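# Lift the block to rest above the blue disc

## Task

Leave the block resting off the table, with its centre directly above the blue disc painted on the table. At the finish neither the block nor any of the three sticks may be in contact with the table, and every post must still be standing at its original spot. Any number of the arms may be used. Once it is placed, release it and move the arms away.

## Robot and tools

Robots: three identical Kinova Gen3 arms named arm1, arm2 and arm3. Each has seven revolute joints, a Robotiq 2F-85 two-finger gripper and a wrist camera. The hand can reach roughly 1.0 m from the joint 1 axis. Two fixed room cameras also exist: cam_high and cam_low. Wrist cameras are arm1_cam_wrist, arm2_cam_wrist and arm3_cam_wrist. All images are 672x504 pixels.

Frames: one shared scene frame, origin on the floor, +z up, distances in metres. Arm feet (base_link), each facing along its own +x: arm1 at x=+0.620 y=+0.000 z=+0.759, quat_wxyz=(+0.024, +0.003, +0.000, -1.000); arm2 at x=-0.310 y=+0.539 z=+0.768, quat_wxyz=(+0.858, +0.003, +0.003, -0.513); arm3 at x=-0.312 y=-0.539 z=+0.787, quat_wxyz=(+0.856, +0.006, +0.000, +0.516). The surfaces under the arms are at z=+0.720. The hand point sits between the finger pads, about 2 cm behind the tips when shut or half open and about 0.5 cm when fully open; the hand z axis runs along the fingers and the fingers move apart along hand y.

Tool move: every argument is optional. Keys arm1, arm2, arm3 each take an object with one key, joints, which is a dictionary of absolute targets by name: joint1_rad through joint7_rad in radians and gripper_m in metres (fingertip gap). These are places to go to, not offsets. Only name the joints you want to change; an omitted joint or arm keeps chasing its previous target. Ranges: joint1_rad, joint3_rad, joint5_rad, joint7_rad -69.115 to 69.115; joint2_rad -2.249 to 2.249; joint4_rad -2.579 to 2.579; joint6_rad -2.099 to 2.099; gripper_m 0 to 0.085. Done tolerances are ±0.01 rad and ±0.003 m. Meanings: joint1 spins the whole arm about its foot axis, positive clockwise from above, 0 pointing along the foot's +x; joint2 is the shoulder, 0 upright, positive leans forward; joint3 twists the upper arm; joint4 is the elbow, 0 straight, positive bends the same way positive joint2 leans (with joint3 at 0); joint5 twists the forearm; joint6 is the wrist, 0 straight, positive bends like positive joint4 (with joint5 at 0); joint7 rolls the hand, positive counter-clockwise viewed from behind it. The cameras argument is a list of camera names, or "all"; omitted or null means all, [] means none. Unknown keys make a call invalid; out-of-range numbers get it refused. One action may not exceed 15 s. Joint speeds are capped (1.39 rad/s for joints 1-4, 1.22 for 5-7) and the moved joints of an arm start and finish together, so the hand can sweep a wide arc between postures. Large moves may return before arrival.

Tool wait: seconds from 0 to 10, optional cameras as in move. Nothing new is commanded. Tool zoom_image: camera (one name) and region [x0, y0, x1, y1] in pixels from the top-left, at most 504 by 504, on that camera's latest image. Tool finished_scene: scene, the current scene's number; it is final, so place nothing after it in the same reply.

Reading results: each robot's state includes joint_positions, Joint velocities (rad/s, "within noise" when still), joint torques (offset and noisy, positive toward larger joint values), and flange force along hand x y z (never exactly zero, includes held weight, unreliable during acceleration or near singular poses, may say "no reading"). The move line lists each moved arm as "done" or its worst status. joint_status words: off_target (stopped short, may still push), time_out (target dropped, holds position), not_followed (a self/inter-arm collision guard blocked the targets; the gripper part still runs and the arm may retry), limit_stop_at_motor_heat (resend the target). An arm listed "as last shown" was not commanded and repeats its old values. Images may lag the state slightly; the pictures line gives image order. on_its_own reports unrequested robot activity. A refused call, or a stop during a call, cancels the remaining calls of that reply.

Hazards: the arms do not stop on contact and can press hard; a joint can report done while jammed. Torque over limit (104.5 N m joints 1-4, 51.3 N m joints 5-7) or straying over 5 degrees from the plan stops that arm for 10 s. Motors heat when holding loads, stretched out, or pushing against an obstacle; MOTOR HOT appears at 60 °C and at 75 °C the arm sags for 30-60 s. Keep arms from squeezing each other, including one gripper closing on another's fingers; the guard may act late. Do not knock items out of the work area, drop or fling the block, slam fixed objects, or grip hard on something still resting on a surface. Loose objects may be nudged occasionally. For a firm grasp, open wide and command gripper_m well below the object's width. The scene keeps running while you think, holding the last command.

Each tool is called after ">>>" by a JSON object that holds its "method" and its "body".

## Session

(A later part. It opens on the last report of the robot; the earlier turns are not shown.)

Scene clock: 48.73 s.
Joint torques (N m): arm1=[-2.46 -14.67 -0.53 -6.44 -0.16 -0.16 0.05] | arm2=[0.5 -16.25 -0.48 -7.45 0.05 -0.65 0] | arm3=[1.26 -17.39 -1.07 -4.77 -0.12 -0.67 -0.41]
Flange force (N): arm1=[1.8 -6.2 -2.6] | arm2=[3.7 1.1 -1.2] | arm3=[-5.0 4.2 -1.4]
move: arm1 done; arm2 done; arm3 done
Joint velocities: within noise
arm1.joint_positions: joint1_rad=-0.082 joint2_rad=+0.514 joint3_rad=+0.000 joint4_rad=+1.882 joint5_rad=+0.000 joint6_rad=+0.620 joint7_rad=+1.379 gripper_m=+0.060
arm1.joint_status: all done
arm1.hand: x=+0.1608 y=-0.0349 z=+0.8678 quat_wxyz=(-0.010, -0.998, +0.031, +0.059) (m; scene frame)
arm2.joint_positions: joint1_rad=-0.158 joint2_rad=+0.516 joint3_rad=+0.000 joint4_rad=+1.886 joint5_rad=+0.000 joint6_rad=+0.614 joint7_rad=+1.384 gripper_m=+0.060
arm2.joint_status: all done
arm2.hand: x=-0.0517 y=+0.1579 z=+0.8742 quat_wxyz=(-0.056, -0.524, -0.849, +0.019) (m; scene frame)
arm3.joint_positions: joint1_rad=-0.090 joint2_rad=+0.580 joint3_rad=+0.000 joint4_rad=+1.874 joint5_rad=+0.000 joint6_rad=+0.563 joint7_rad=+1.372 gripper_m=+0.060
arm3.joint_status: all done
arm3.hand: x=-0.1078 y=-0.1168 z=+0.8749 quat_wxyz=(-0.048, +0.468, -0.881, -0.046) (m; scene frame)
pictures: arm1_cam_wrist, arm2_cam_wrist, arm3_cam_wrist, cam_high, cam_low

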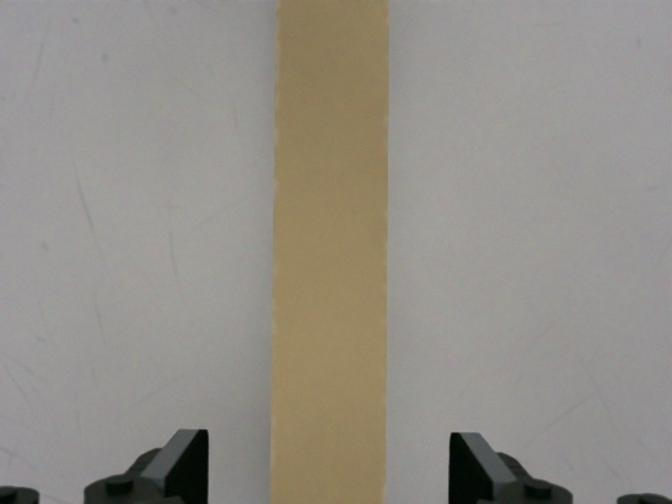

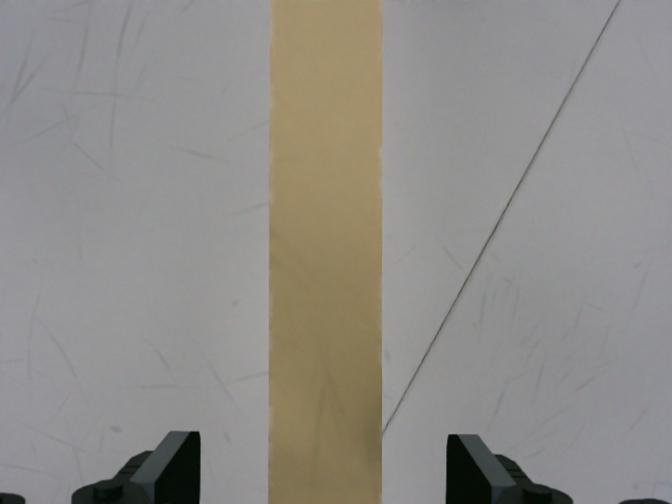

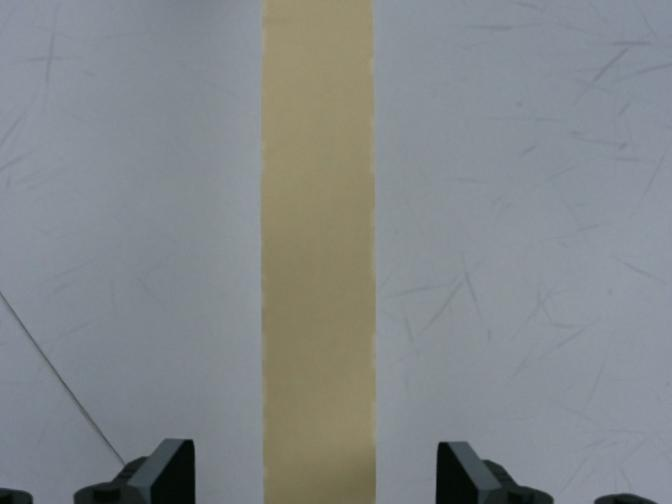

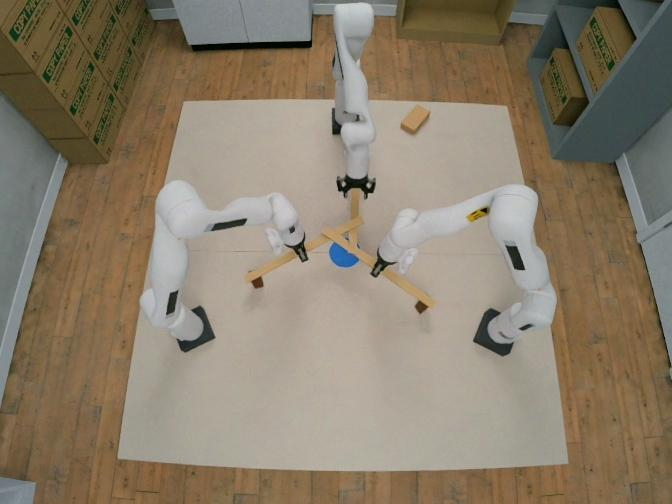

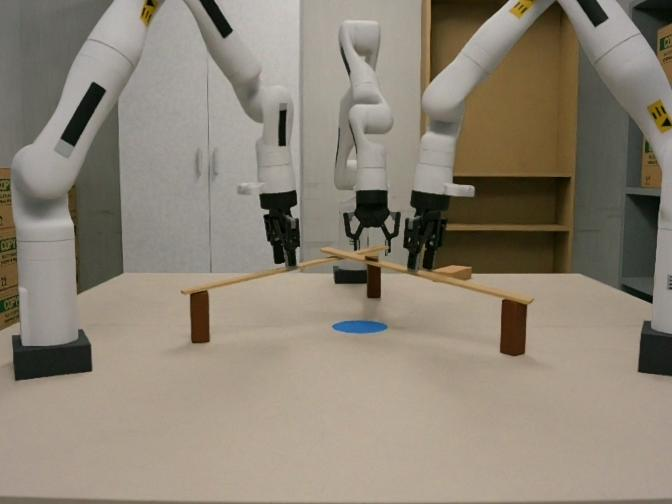

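>>> {"method": "move", "body": {"arm1": {"joints":{"joint2_rad":0.3376,"joint4_rad":1.6988,"joint6_rad":0.9792}}, "arm2": {"joints":{"joint2_rad":0.3384,"joint4_rad":1.7045,"joint6_rad":0.9727}}, "arm3": {"joints":{"joint2_rad":0.389,"joint4_rad":1.717,"joint6_rad":0.9096}}, "cameras": ["cam_low"]}}

>>> {"method": "move", "body": {"arm1": {"joints":{"joint1_rad":-1.5106,"joint2_rad":0.0469,"joint4_rad":2.2231,"joint6_rad":0.8716,"joint7_rad":2.438,"gripper_m":0.085}}, "arm2": {"joints":{"joint2_rad":-0.4,"joint4_rad":1.9,"joint6_rad":1.5}}, "arm3": {"joints":{"joint2_rad":-0.4,"joint4_rad":1.9,"joint6_rad":1.5}}}}

Scene clock: 50.73 s.
Joint torques (N m): arm1=[-2.51 -13.31 -0.62 -8.43 -0.16 -0.13 0.02] | arm2=[0.51 -14.89 -0.52 -9.4 0.05 -0.69 -0.01] | arm3=[1.19 -16 -1.17 -6.83 -0.18 -0.69 -0.42]
Flange force (N): arm1=[3.1 -5.8 -1.3] | arm2=[3.8 0.4 -0.3] | arm3=[-5.3 2.6 -2.8]
move: arm1 done; arm2 done; arm3 done
Joint velocities: within noise
arm1.joint_positions: joint1_rad=-0.082 joint2_rad=+0.338 joint3_rad=+0.000 joint4_rad=+1.699 joint5_rad=+0.000 joint6_rad=+0.979 joint7_rad=+1.379 gripper_m=+0.060
arm1.joint_status: all done
arm1.hand: x=+0.1601 y=-0.0349 z=+0.9880 quat_wxyz=(-0.010, -0.998, +0.031, +0.059) (m; scene frame)
arm2.joint_positions: joint1_rad=-0.158 joint2_rad=+0.338 joint3_rad=+0.000 joint4_rad=+1.704 joint5_rad=+0.000 joint6_rad=+0.973 joint7_rad=+1.384 gripper_m=+0.060
arm2.joint_status: all done
arm2.hand: x=-0.0514 y=+0.1568 z=+0.9944 quat_wxyz=(-0.056, -0.524, -0.849, +0.019) (m; scene frame)
arm3.joint_positions: joint1_rad=-0.090 joint2_rad=+0.389 joint3_rad=+0.000 joint4_rad=+1.717 joint5_rad=+0.000 joint6_rad=+0.910 joint7_rad=+1.372 gripper_m=+0.060
arm3.joint_status: all done
arm3.hand: x=-0.1070 y=-0.1180 z=+0.9950 quat_wxyz=(-0.048, +0.468, -0.881, -0.046) (m; scene frame)
pictures: cam_low

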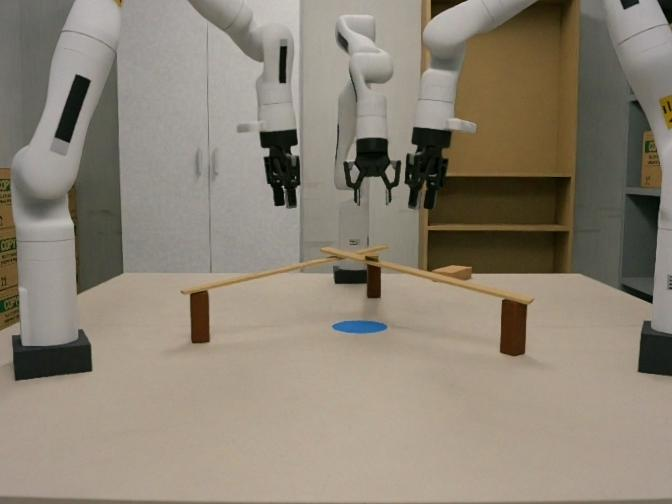

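Scene clock: 53.43 s.
Joint torques (N m): arm1=[-2.48 -5.96 -0.73 -7 -0.12 0.22 0.01] | arm2=[0.51 -0.71 -0.87 -10.45 0.03 -0.71 0] | arm3=[1.38 -1.29 -1.49 -8.11 -0.14 -0.73 -0.43]
Flange force (N): arm1=[7.6 -0.5 -2.1] | arm2=[3.6 -2.6 1.7] | arm3=[-2.9 -4.9 -5.3]
move: arm1 done; arm2 done; arm3 done
Joint velocities: within noise
arm1.joint_positions: joint1_rad=-1.511 joint2_rad=+0.047 joint3_rad=+0.000 joint4_rad=+2.223 joint5_rad=+0.000 joint6_rad=+0.872 joint7_rad=+2.438 gripper_m=+0.085
arm1.joint_status: all done
arm1.hand: x=+0.5912 y=-0.2598 z=+0.9499 quat_wxyz=(-0.002, -0.350, -0.937, -0.001) (m; scene frame)
arm2.joint_positions: joint1_rad=-0.158 joint2_rad=-0.400 joint3_rad=+0.000 joint4_rad=+1.900 joint5_rad=+0.000 joint6_rad=+1.500 joint7_rad=+1.384 gripper_m=+0.060
arm2.joint_status: all done
arm2.hand: x=-0.2120 y=+0.3662 z=+1.1530 quat_wxyz=(-0.063, -0.524, -0.849, +0.022) (m; scene frame)
arm3.joint_positions: joint1_rad=-0.090 joint2_rad=-0.400 joint3_rad=+0.000 joint4_rad=+1.900 joint5_rad=+0.000 joint6_rad=+1.500 joint7_rad=+1.372 gripper_m=+0.060
arm3.joint_status: all done
arm3.hand: x=-0.2119 y=-0.3742 z=+1.1743 quat_wxyz=(-0.054, +0.467, -0.881, -0.051) (m; scene frame)
pictures: arm1_cam_wrist, arm2_cam_wrist, arm3_cam_wrist, cam_high, cam_low

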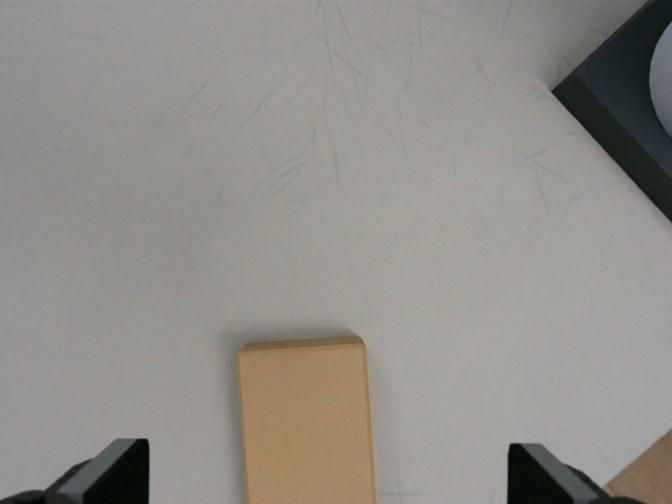

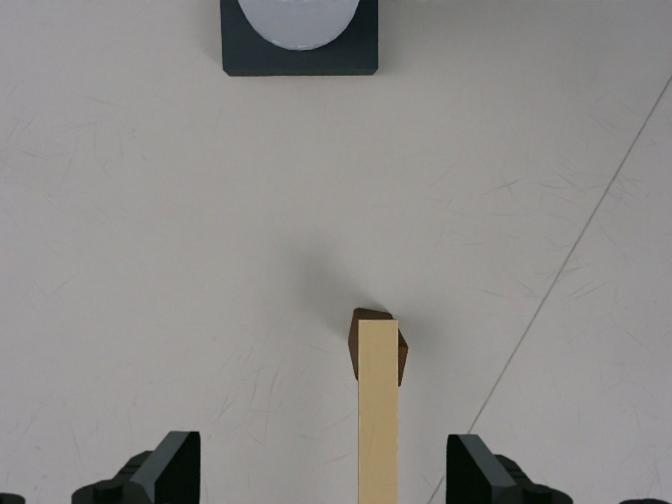

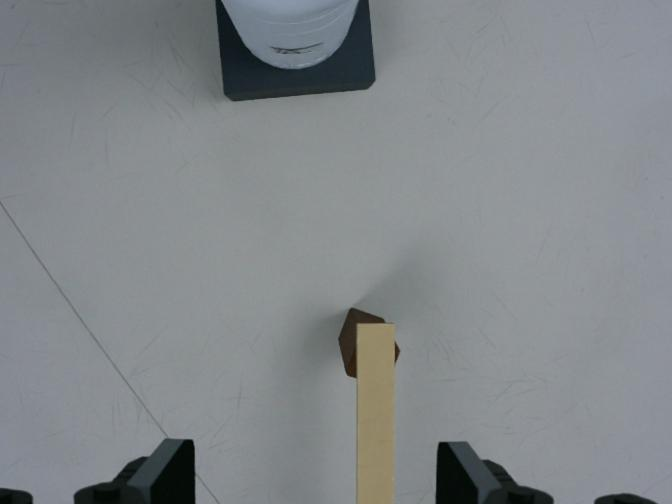

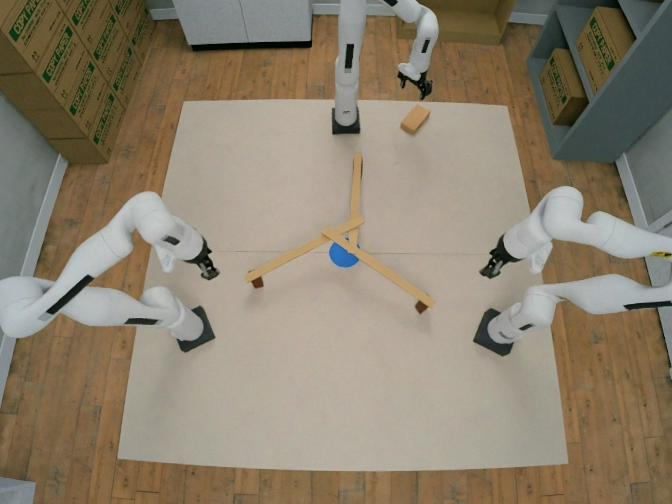

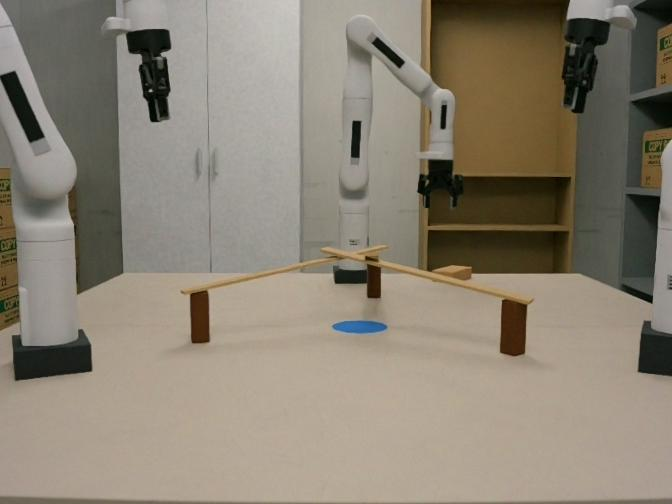

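>>> {"method": "move", "body": {"arm1": {"joints":{"joint1_rad":-1.5987,"joint2_rad":0.4138,"joint4_rad":2.3104,"joint6_rad":0.4174,"joint7_rad":2.399}}, "cameras": ["arm1_cam_wrist","cam_high"]}}

Scene clock: 55.57 s.
Joint torques (N m): arm1=[-2.47 -9.91 -0.6 -3.69 -0.12 0.21 0.04] | arm2=[0.54 -0.71 -0.82 -10.41 0.06 -0.72 0] | arm3=[1.38 -1.31 -1.49 -8.13 -0.16 -0.75 -0.42]
Flange force (N): arm1=[7.9 -3.4 -4.1] | arm2=[3.6 -2.4 1.5] | arm3=[-2.9 -4.9 -5.3]
move: arm1 done
Joint velocities: within noise
arm1.joint_positions: joint1_rad=-1.599 joint2_rad=+0.414 joint3_rad=+0.000 joint4_rad=+2.310 joint5_rad=+0.000 joint6_rad=+0.417 joint7_rad=+2.399 gripper_m=+0.085
arm1.joint_status: all done
arm1.hand: x=+0.6176 y=-0.2974 z=+0.8299 quat_wxyz=(-0.002, -0.327, -0.945, -0.001) (m; scene frame)
arm2, arm3: as last shown
pictures: arm1_cam_wrist, cam_high

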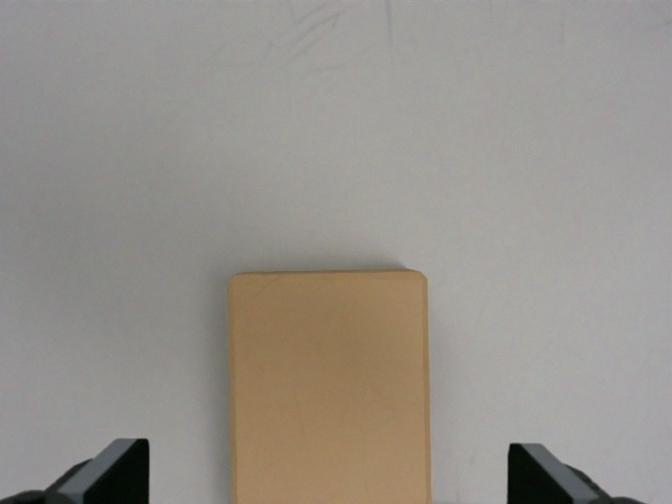

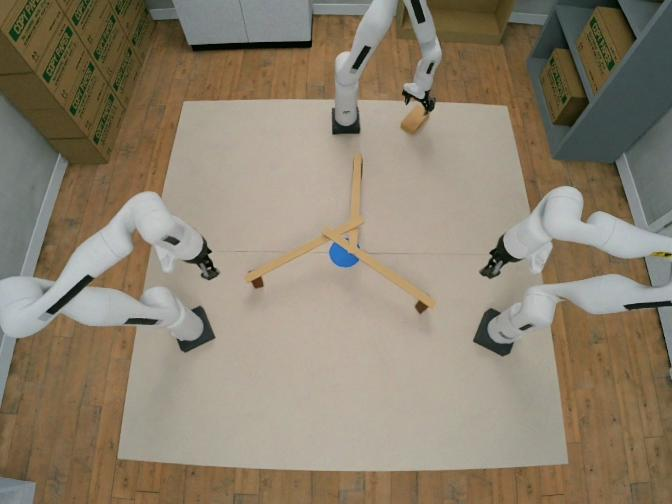

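>>> {"method": "move", "body": {"arm1": {"joints":{"joint2_rad":0.6952,"joint4_rad":2.3602,"joint6_rad":0.0862}}, "cameras": ["arm1_cam_wrist"]}}

>>> {"method": "move", "body": {"arm1": {"joints":{"gripper_m":0.05}}, "cameras": ["arm1_cam_wrist"]}}

Scene clock: 57.20 s.
Joint torques (N m): arm1=[-2.48 -11.91 -0.43 -0.71 -0.15 0.25 0.05] | arm2=[0.53 -0.71 -0.86 -10.41 0.02 -0.72 -0.02] | arm3=[1.37 -1.27 -1.45 -8.14 -0.16 -0.74 -0.42]
Flange force (N): arm1=[6.9 -5.0 -4.7] | arm2=[3.5 -2.7 1.5] | arm3=[-2.8 -4.8 -5.3]
move: arm1 done
Joint velocities: within noise
arm1.joint_positions: joint1_rad=-1.599 joint2_rad=+0.695 joint3_rad=+0.000 joint4_rad=+2.360 joint5_rad=+0.000 joint6_rad=+0.086 joint7_rad=+2.399 gripper_m=+0.085
arm1.joint_status: all done
arm1.hand: x=+0.6181 y=-0.2973 z=+0.7420 quat_wxyz=(-0.002, -0.327, -0.945, -0.001) (m; scene frame)
arm2, arm3: as last shown
pictures: arm1_cam_wrist

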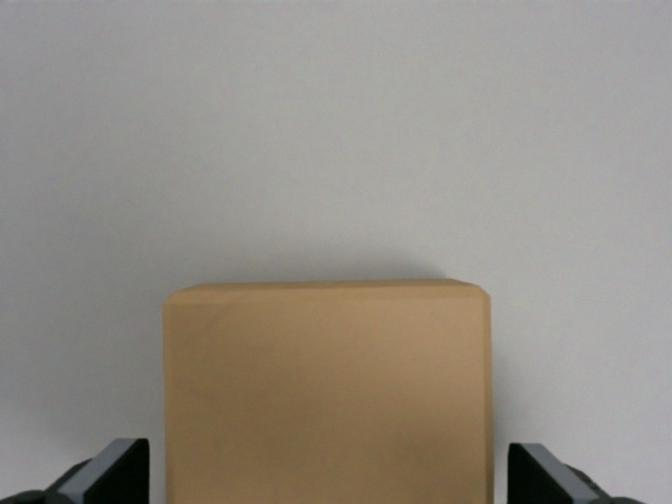

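Scene clock: 57.97 s.
Joint torques (N m): arm1=[-1.97 9.17 -0.16 -5.81 -0.19 -3.59 -0.07] | arm2=[0.52 -0.7 -0.89 -10.43 0.04 -0.71 0.01] | arm3=[1.38 -1.27 -1.43 -8.13 -0.15 -0.74 -0.44]
Flange force (N): arm1=[12.8 4.8 -88.3] | arm2=[3.6 -2.7 1.6] | arm3=[-2.8 -4.8 -5.3]
move: arm1 off_target
Joint velocities: within noise
arm1.joint_positions: joint1_rad=-1.599 joint2_rad=+0.695 joint3_rad=+0.000 joint4_rad=+2.360 joint5_rad=+0.000 joint6_rad=+0.086 joint7_rad=+2.399 gripper_m=+0.068
arm1.joint_status: gripper_m off_target (ended at +0.068, target +0.050)
arm1.hand: x=+0.6181 y=-0.2973 z=+0.7420 quat_wxyz=(-0.002, -0.327, -0.945, -0.001) (m; scene frame)
arm2, arm3: as last shown
pictures: arm1_cam_wrist

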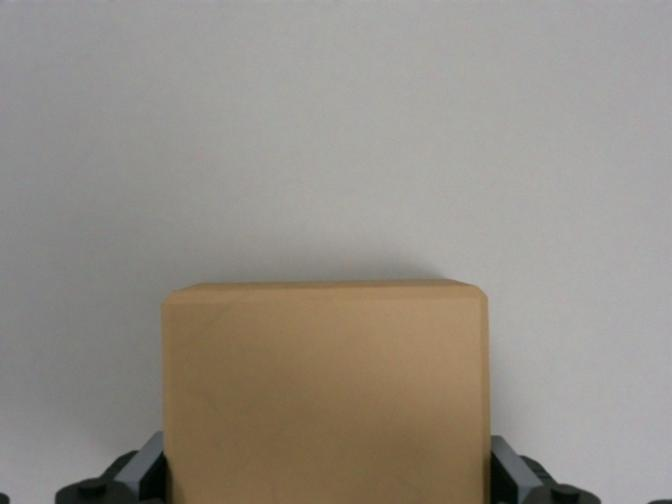

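>>> {"method": "move", "body": {"arm1": {"joints":{"joint2_rad":0.0515,"joint4_rad":2.025,"joint6_rad":1.0651}}, "cameras": ["arm1_cam_wrist"]}}

>>> {"method": "move", "body": {"arm1": {"joints":{"joint1_rad":0.0083,"joint2_rad":0.8131,"joint4_rad":0.8134,"joint6_rad":1.5151,"joint7_rad":1.5708}}}}

Scene clock: 60.57 s.
Joint torques (N m): arm1=[-2.52 -7.88 -0.71 -8.73 -0.14 0.17 0.03] | arm2=[0.5 -0.7 -0.88 -10.44 0.03 -0.72 -0.02] | arm3=[1.39 -1.25 -1.46 -8.14 -0.15 -0.76 -0.41]
Flange force (N): arm1=[7.0 -0.4 1.6] | arm2=[3.6 -2.7 1.6] | arm3=[-2.7 -4.8 -5.3]
move: arm1 done
Joint velocities: within noise
arm1.joint_positions: joint1_rad=-1.599 joint2_rad=+0.052 joint3_rad=+0.000 joint4_rad=+2.025 joint5_rad=+0.000 joint6_rad=+1.065 joint7_rad=+2.399 gripper_m=+0.068
arm1.joint_status: all done
arm1.hand: x=+0.6167 y=-0.2975 z=+0.9999 quat_wxyz=(-0.002, -0.327, -0.945, -0.001) (m; scene frame)
arm2, arm3: as last shown
pictures: arm1_cam_wrist

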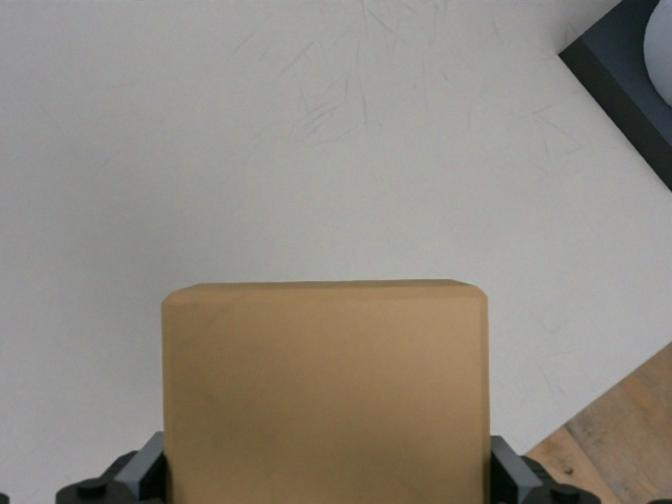

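Scene clock: 63.40 s.
Joint torques (N m): arm1=[-2.44 -23.62 -0.42 -9.99 -0.14 0.2 0.07] | arm2=[0.5 -0.68 -0.89 -10.41 0.04 -0.72 0.01] | arm3=[1.38 -1.24 -1.47 -8.12 -0.15 -0.76 -0.44]
Flange force (N): arm1=[7.3 -3.4 3.8] | arm2=[3.6 -2.6 1.5] | arm3=[-2.7 -4.9 -5.4]
move: arm1 done
Joint velocities: within noise
arm1.joint_positions: joint1_rad=+0.008 joint2_rad=+0.813 joint3_rad=+0.000 joint4_rad=+0.813 joint5_rad=+0.000 joint6_rad=+1.515 joint7_rad=+1.571 gripper_m=+0.068
arm1.joint_status: all done
arm1.hand: x=-0.0013 y=-0.0001 z=+1.0005 quat_wxyz=(+0.000, -1.000, -0.020, -0.003) (m; scene frame)
arm2, arm3: as last shown
pictures: arm1_cam_wrist, arm2_cam_wrist, arm3_cam_wrist, cam_high, cam_low

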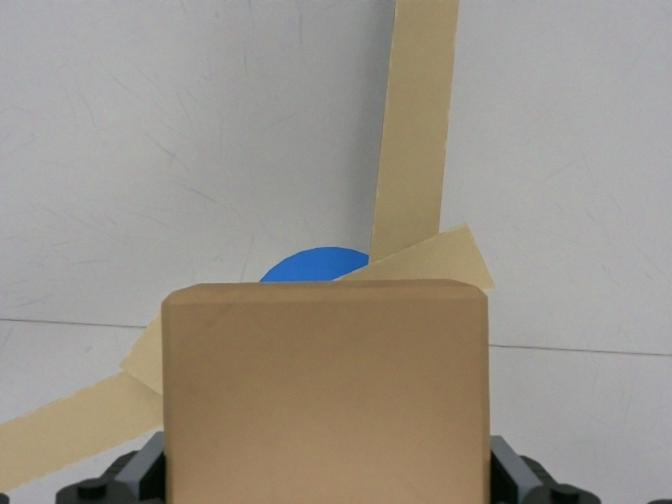

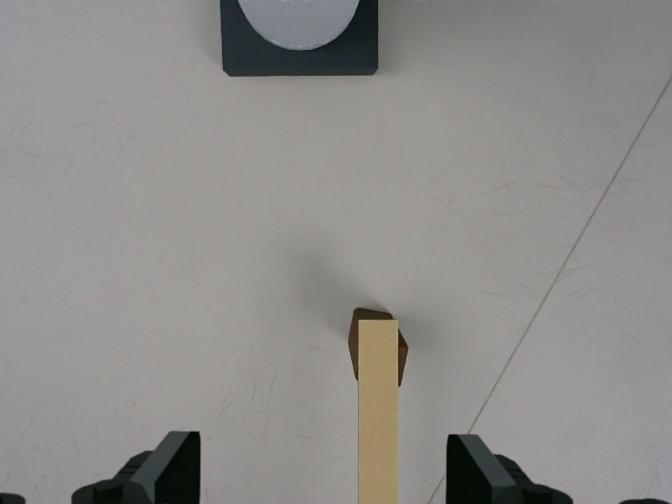

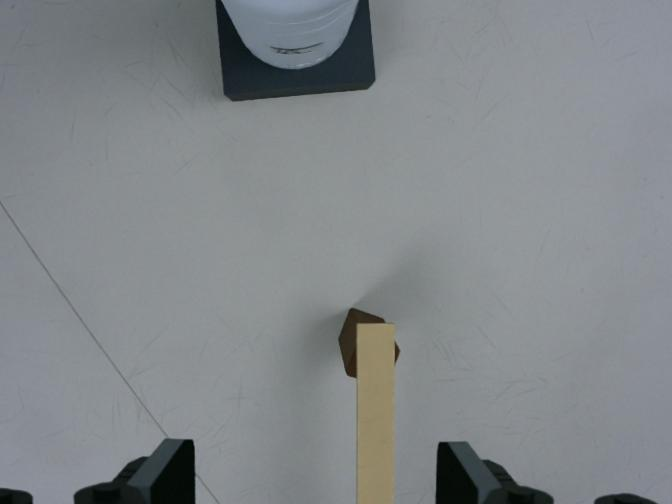

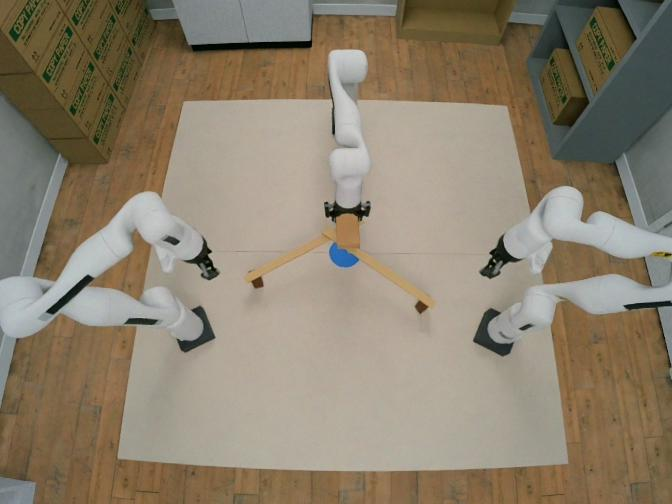

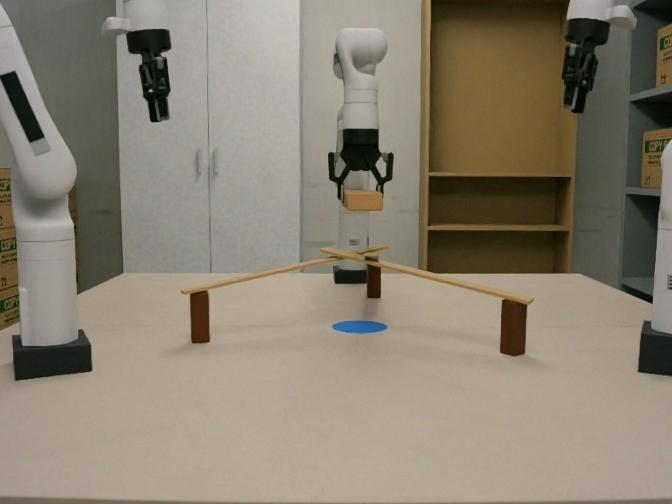

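>>> {"method": "move", "body": {"arm1": {"joints":{"joint2_rad":0.8571,"joint4_rad":1.0002,"joint6_rad":1.2843}}, "cameras": ["cam_low","arm1_cam_wrist"]}}

>>> {"method": "zoom_image", "body": {"camera": "cam_low", "region": [290, 190, 450, 310]}}

Scene clock: 64.87 s.
Joint torques (N m): arm1=[-2.49 -23.82 -0.38 -9.56 -0.16 0.21 0.05] | arm2=[0.51 -0.7 -0.84 -10.42 0.04 -0.71 0] | arm3=[1.39 -1.27 -1.5 -8.12 -0.17 -0.73 -0.42]
Flange force (N): arm1=[6.1 -3.6 2.4] | arm2=[3.6 -2.5 1.6] | arm3=[-2.8 -5.0 -5.3]
move: arm1 done
Joint velocities: within noise
arm1.joint_positions: joint1_rad=+0.008 joint2_rad=+0.857 joint3_rad=+0.000 joint4_rad=+1.000 joint5_rad=+0.000 joint6_rad=+1.284 joint7_rad=+1.571 gripper_m=+0.068
arm1.joint_status: all done
arm1.hand: x=-0.0009 y=-0.0001 z=+0.9154 quat_wxyz=(+0.000, -1.000, -0.020, -0.003) (m; scene frame)
arm2, arm3: as last shown
pictures: arm1_cam_wrist, cam_low

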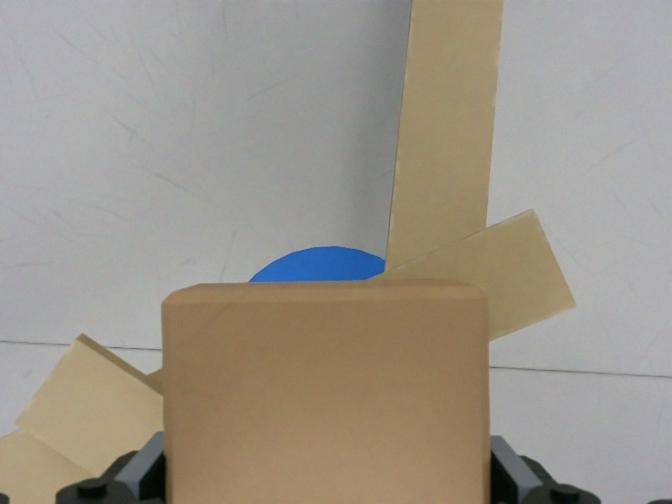

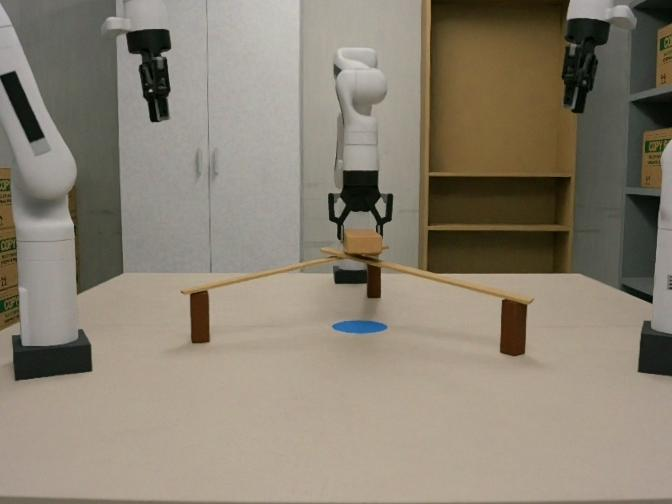

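Scaled by 3.150 from the camera's 672x504 image, which has a finer 960x720 frame.

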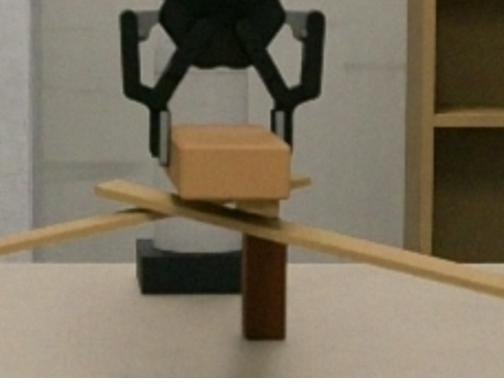

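>>> {"method": "move", "body": {"arm1": {"joints":{"joint2_rad":0.8603,"joint4_rad":1.007,"joint6_rad":1.2743}}, "cameras": ["cam_low"]}}

>>> {"method": "zoom_image", "body": {"camera": "cam_low", "region": [290, 190, 450, 310]}}

Scene clock: 65.47 s.
Joint torques (N m): arm1=[-2.44 -22.62 -0.33 -8.91 -0.07 0.27 0.02] | arm2=[0.55 -0.68 -0.88 -10.44 0.07 -0.72 0.01] | arm3=[1.39 -1.27 -1.47 -8.13 -0.16 -0.75 -0.44]
Flange force (N): arm1=[6.0 -3.6 0.5] | arm2=[3.6 -2.6 1.6] | arm3=[-2.8 -4.9 -5.3]
move: arm1 done
Joint velocities: within noise
arm1.joint_positions: joint1_rad=+0.008 joint2_rad=+0.860 joint3_rad=+0.000 joint4_rad=+1.007 joint5_rad=+0.000 joint6_rad=+1.274 joint7_rad=+1.571 gripper_m=+0.068
arm1.joint_status: all done
arm1.hand: x=-0.0009 y=-0.0001 z=+0.9114 quat_wxyz=(+0.000, -1.000, -0.020, -0.003) (m; scene frame)
arm2, arm3: as last shown
pictures: cam_low

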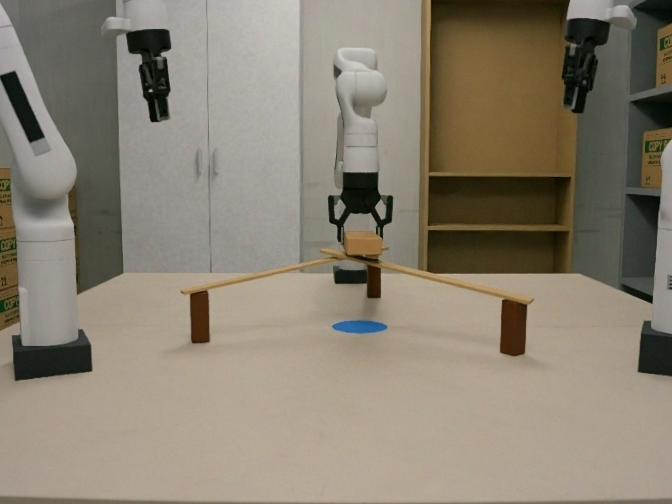

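Scaled by 3.150 from the camera's 672x504 image, which has a finer 960x720 frame.

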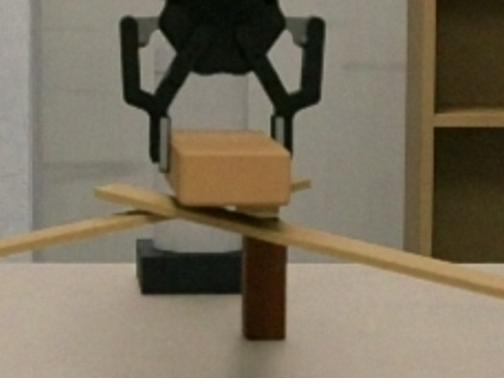

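>>> {"method": "move", "body": {"arm1": {"joints":{"joint2_rad":0.8619,"joint4_rad":1.0104,"joint6_rad":1.2693}}, "cameras": []}}

>>> {"method": "move", "body": {"arm1": {"joints":{"gripper_m":0.085}}, "cameras": ["cam_low","arm1_cam_wrist"]}}

>>> {"method": "zoom_image", "body": {"camera": "cam_low", "region": [290, 190, 450, 310]}}

Scene clock: 66.10 s.
Joint torques (N m): arm1=[-2.32 -20.93 -0.21 -7.8 0.02 0.5 0.02] | arm2=[0.52 -0.7 -0.87 -10.4 0.04 -0.73 0] | arm3=[1.38 -1.27 -1.46 -8.12 -0.16 -0.74 -0.44]
Flange force (N): arm1=[5.1 -3.4 -2.2] | arm2=[3.5 -2.6 1.5] | arm3=[-2.8 -4.9 -5.3]
move: arm1 done
Joint velocities: within noise
arm1.joint_positions: joint1_rad=+0.008 joint2_rad=+0.862 joint3_rad=+0.000 joint4_rad=+1.010 joint5_rad=+0.000 joint6_rad=+1.269 joint7_rad=+1.571 gripper_m=+0.068
arm1.joint_status: all done
arm1.hand: x=-0.0009 y=-0.0001 z=+0.9094 quat_wxyz=(+0.000, -1.000, -0.020, -0.003) (m; scene frame)
arm2.joint_positions: joint1_rad=-0.158 joint2_rad=-0.400 joint3_rad=+0.000 joint4_rad=+1.900 joint5_rad=+0.000 joint6_rad=+1.500 joint7_rad=+1.384 gripper_m=+0.060
arm2.joint_status: not commanded
arm2.hand: x=-0.2120 y=+0.3662 z=+1.1530 quat_wxyz=(-0.063, -0.524, -0.849, +0.022) (m; scene frame)
arm3.joint_positions: joint1_rad=-0.090 joint2_rad=-0.400 joint3_rad=+0.000 joint4_rad=+1.900 joint5_rad=+0.000 joint6_rad=+1.500 joint7_rad=+1.372 gripper_m=+0.060
arm3.joint_status: not commanded
arm3.hand: x=-0.2119 y=-0.3742 z=+1.1743 quat_wxyz=(-0.054, +0.467, -0.881, -0.051) (m; scene frame)
pictures: none
No camera images: "cameras" was empty.

Scene clock: 66.93 s.
Joint torques (N m): arm1=[-2.5 -22.24 -0.41 -8.69 -0.14 0.25 0.01] | arm2=[0.52 -0.7 -0.89 -10.41 0.07 -0.73 -0.01] | arm3=[1.4 -1.27 -1.46 -8.12 -0.15 -0.75 -0.44]
Flange force (N): arm1=[5.9 -3.7 -0.3] | arm2=[3.5 -2.7 1.5] | arm3=[-2.8 -4.9 -5.3]
move: arm1 done
Joint velocities: within noise
arm1.joint_positions: joint1_rad=+0.008 joint2_rad=+0.862 joint3_rad=+0.000 joint4_rad=+1.010 joint5_rad=+0.000 joint6_rad=+1.269 joint7_rad=+1.571 gripper_m=+0.085
arm1.joint_status: all done
arm1.hand: x=-0.0009 y=-0.0001 z=+0.9093 quat_wxyz=(+0.000, -1.000, -0.020, -0.003) (m; scene frame)
arm2, arm3: as last shown
pictures: arm1_cam_wrist, cam_low

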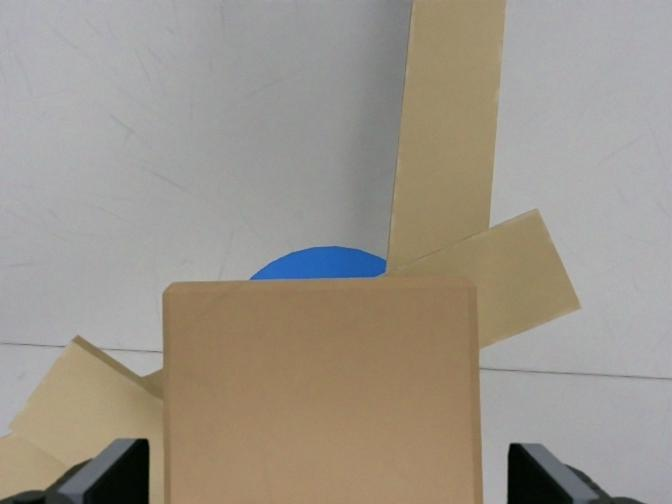

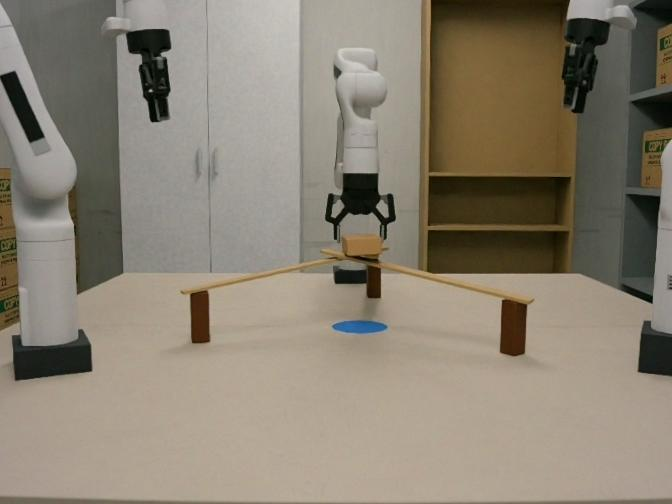

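Scaled by 3.150 from the camera's 672x504 image, which has a finer 960x720 frame.

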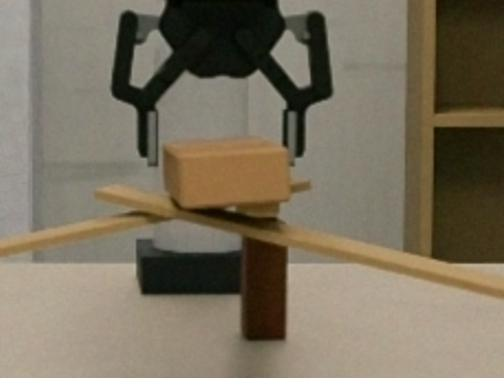

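>>> {"method": "move", "body": {"arm1": {"joints":{"joint2_rad":0.8131,"joint4_rad":0.8134,"joint6_rad":1.5151}}, "cameras": []}}

>>> {"method": "move", "body": {"arm1": {"joints":{"joint2_rad":-0.3,"joint4_rad":1.6,"joint6_rad":1.8}}}}

>>> {"method": "zoom_image", "body": {"camera": "cam_high", "region": [220, 130, 470, 320]}}

>>> {"method": "zoom_image", "body": {"camera": "cam_low", "region": [290, 190, 450, 310]}}

Scene clock: 68.37 s.
Joint torques (N m): arm1=[-2.5 -21.96 -0.43 -9.09 -0.18 0.25 0.02] | arm2=[0.49 -0.71 -0.87 -10.4 0.05 -0.73 0.01] | arm3=[1.34 -1.26 -1.42 -8.15 -0.15 -0.77 -0.42]
Flange force (N): arm1=[7.1 -3.6 1.1] | arm2=[3.5 -2.6 1.5] | arm3=[-2.7 -4.7 -5.3]
move: arm1 done
Joint velocities: within noise
arm1.joint_positions: joint1_rad=+0.008 joint2_rad=+0.813 joint3_rad=+0.000 joint4_rad=+0.813 joint5_rad=+0.000 joint6_rad=+1.515 joint7_rad=+1.571 gripper_m=+0.085
arm1.joint_status: all done
arm1.hand: x=-0.0013 y=-0.0001 z=+1.0005 quat_wxyz=(+0.000, -1.000, -0.020, -0.003) (m; scene frame)
arm2, arm3: as last shown
pictures: none
No camera images: "cameras" was empty.

Scene clock: 70.77 s.
Joint torques (N m): arm1=[-2.4 -1.01 -0.94 -8.88 -0.13 0.16 0.04] | arm2=[0.49 -0.7 -0.87 -10.43 0.04 -0.72 0.01] | arm3=[1.38 -1.25 -1.47 -8.13 -0.16 -0.72 -0.41]
Flange force (N): arm1=[4.5 -3.0 2.5] | arm2=[3.6 -2.6 1.6] | arm3=[-2.7 -4.8 -5.2]
move: arm1 done
Joint velocities: within noise
arm1.joint_positions: joint1_rad=+0.008 joint2_rad=-0.300 joint3_rad=+0.000 joint4_rad=+1.600 joint5_rad=+0.000 joint6_rad=+1.800 joint7_rad=+1.571 gripper_m=+0.085
arm1.joint_status: all done
arm1.hand: x=+0.4252 y=+0.0172 z=+1.2174 quat_wxyz=(+0.000, -1.000, -0.020, +0.018) (m; scene frame)
arm2, arm3: as last shown
pictures: arm1_cam_wrist, arm2_cam_wrist, arm3_cam_wrist, cam_high, cam_low

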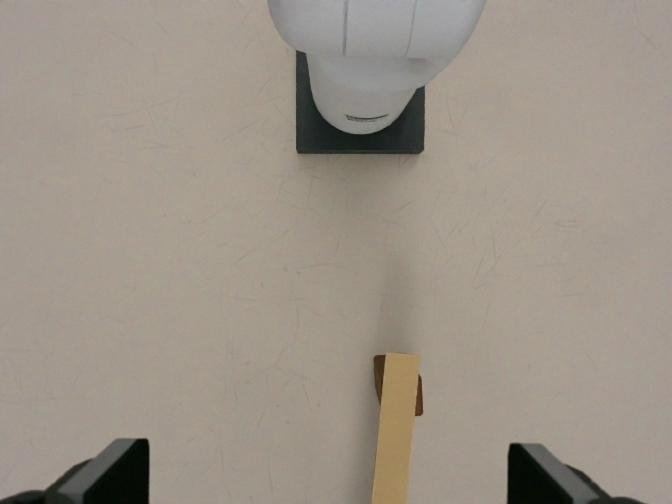

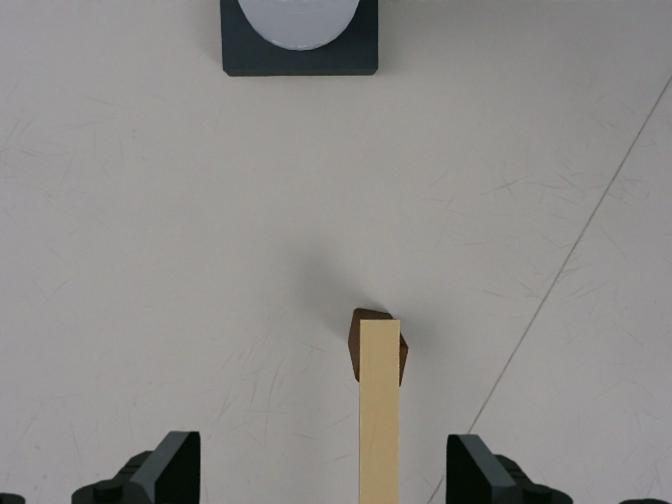

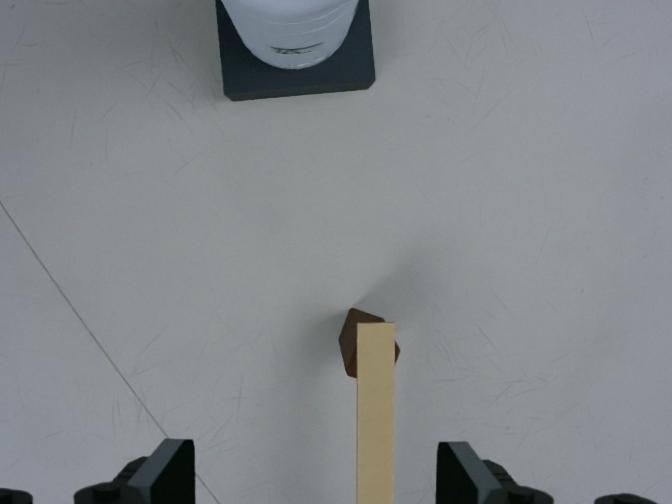

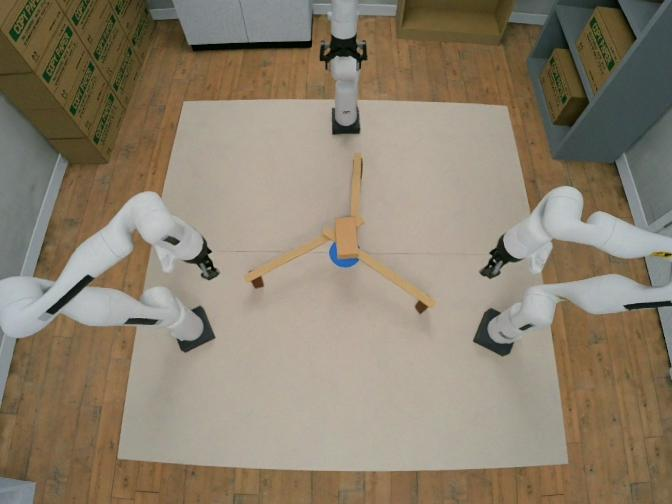

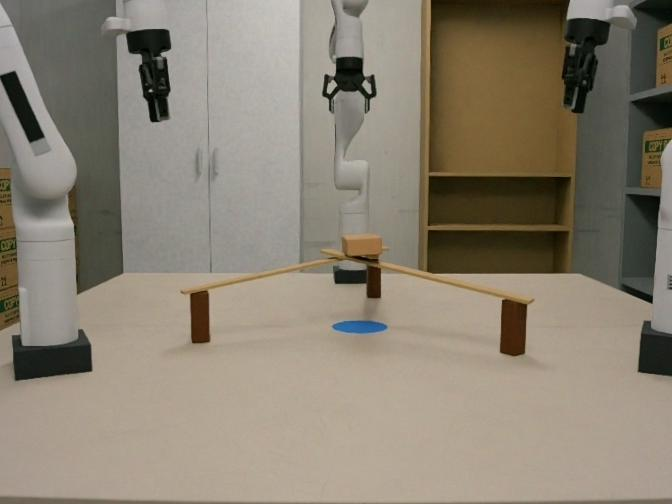

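Scaled by 2.016 from the camera's 672x504 image, which has a finer 960x720 frame.

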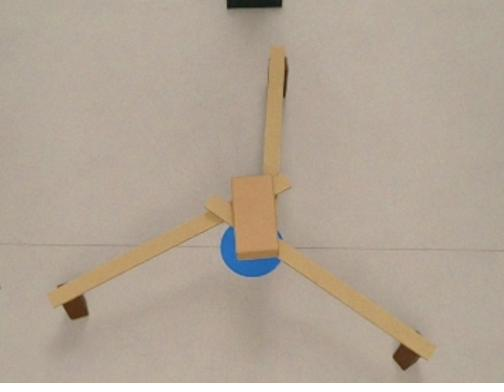

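Scaled by 3.150 from the camera's 672x504 image, which has a finer 960x720 frame.

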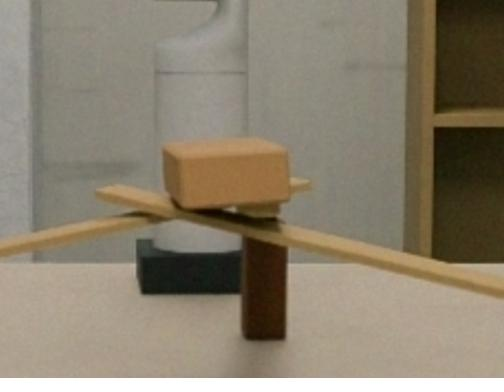

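>>> {"method": "finished_scene", "body": {"scene": 1}}

The scene is finished: the task was done.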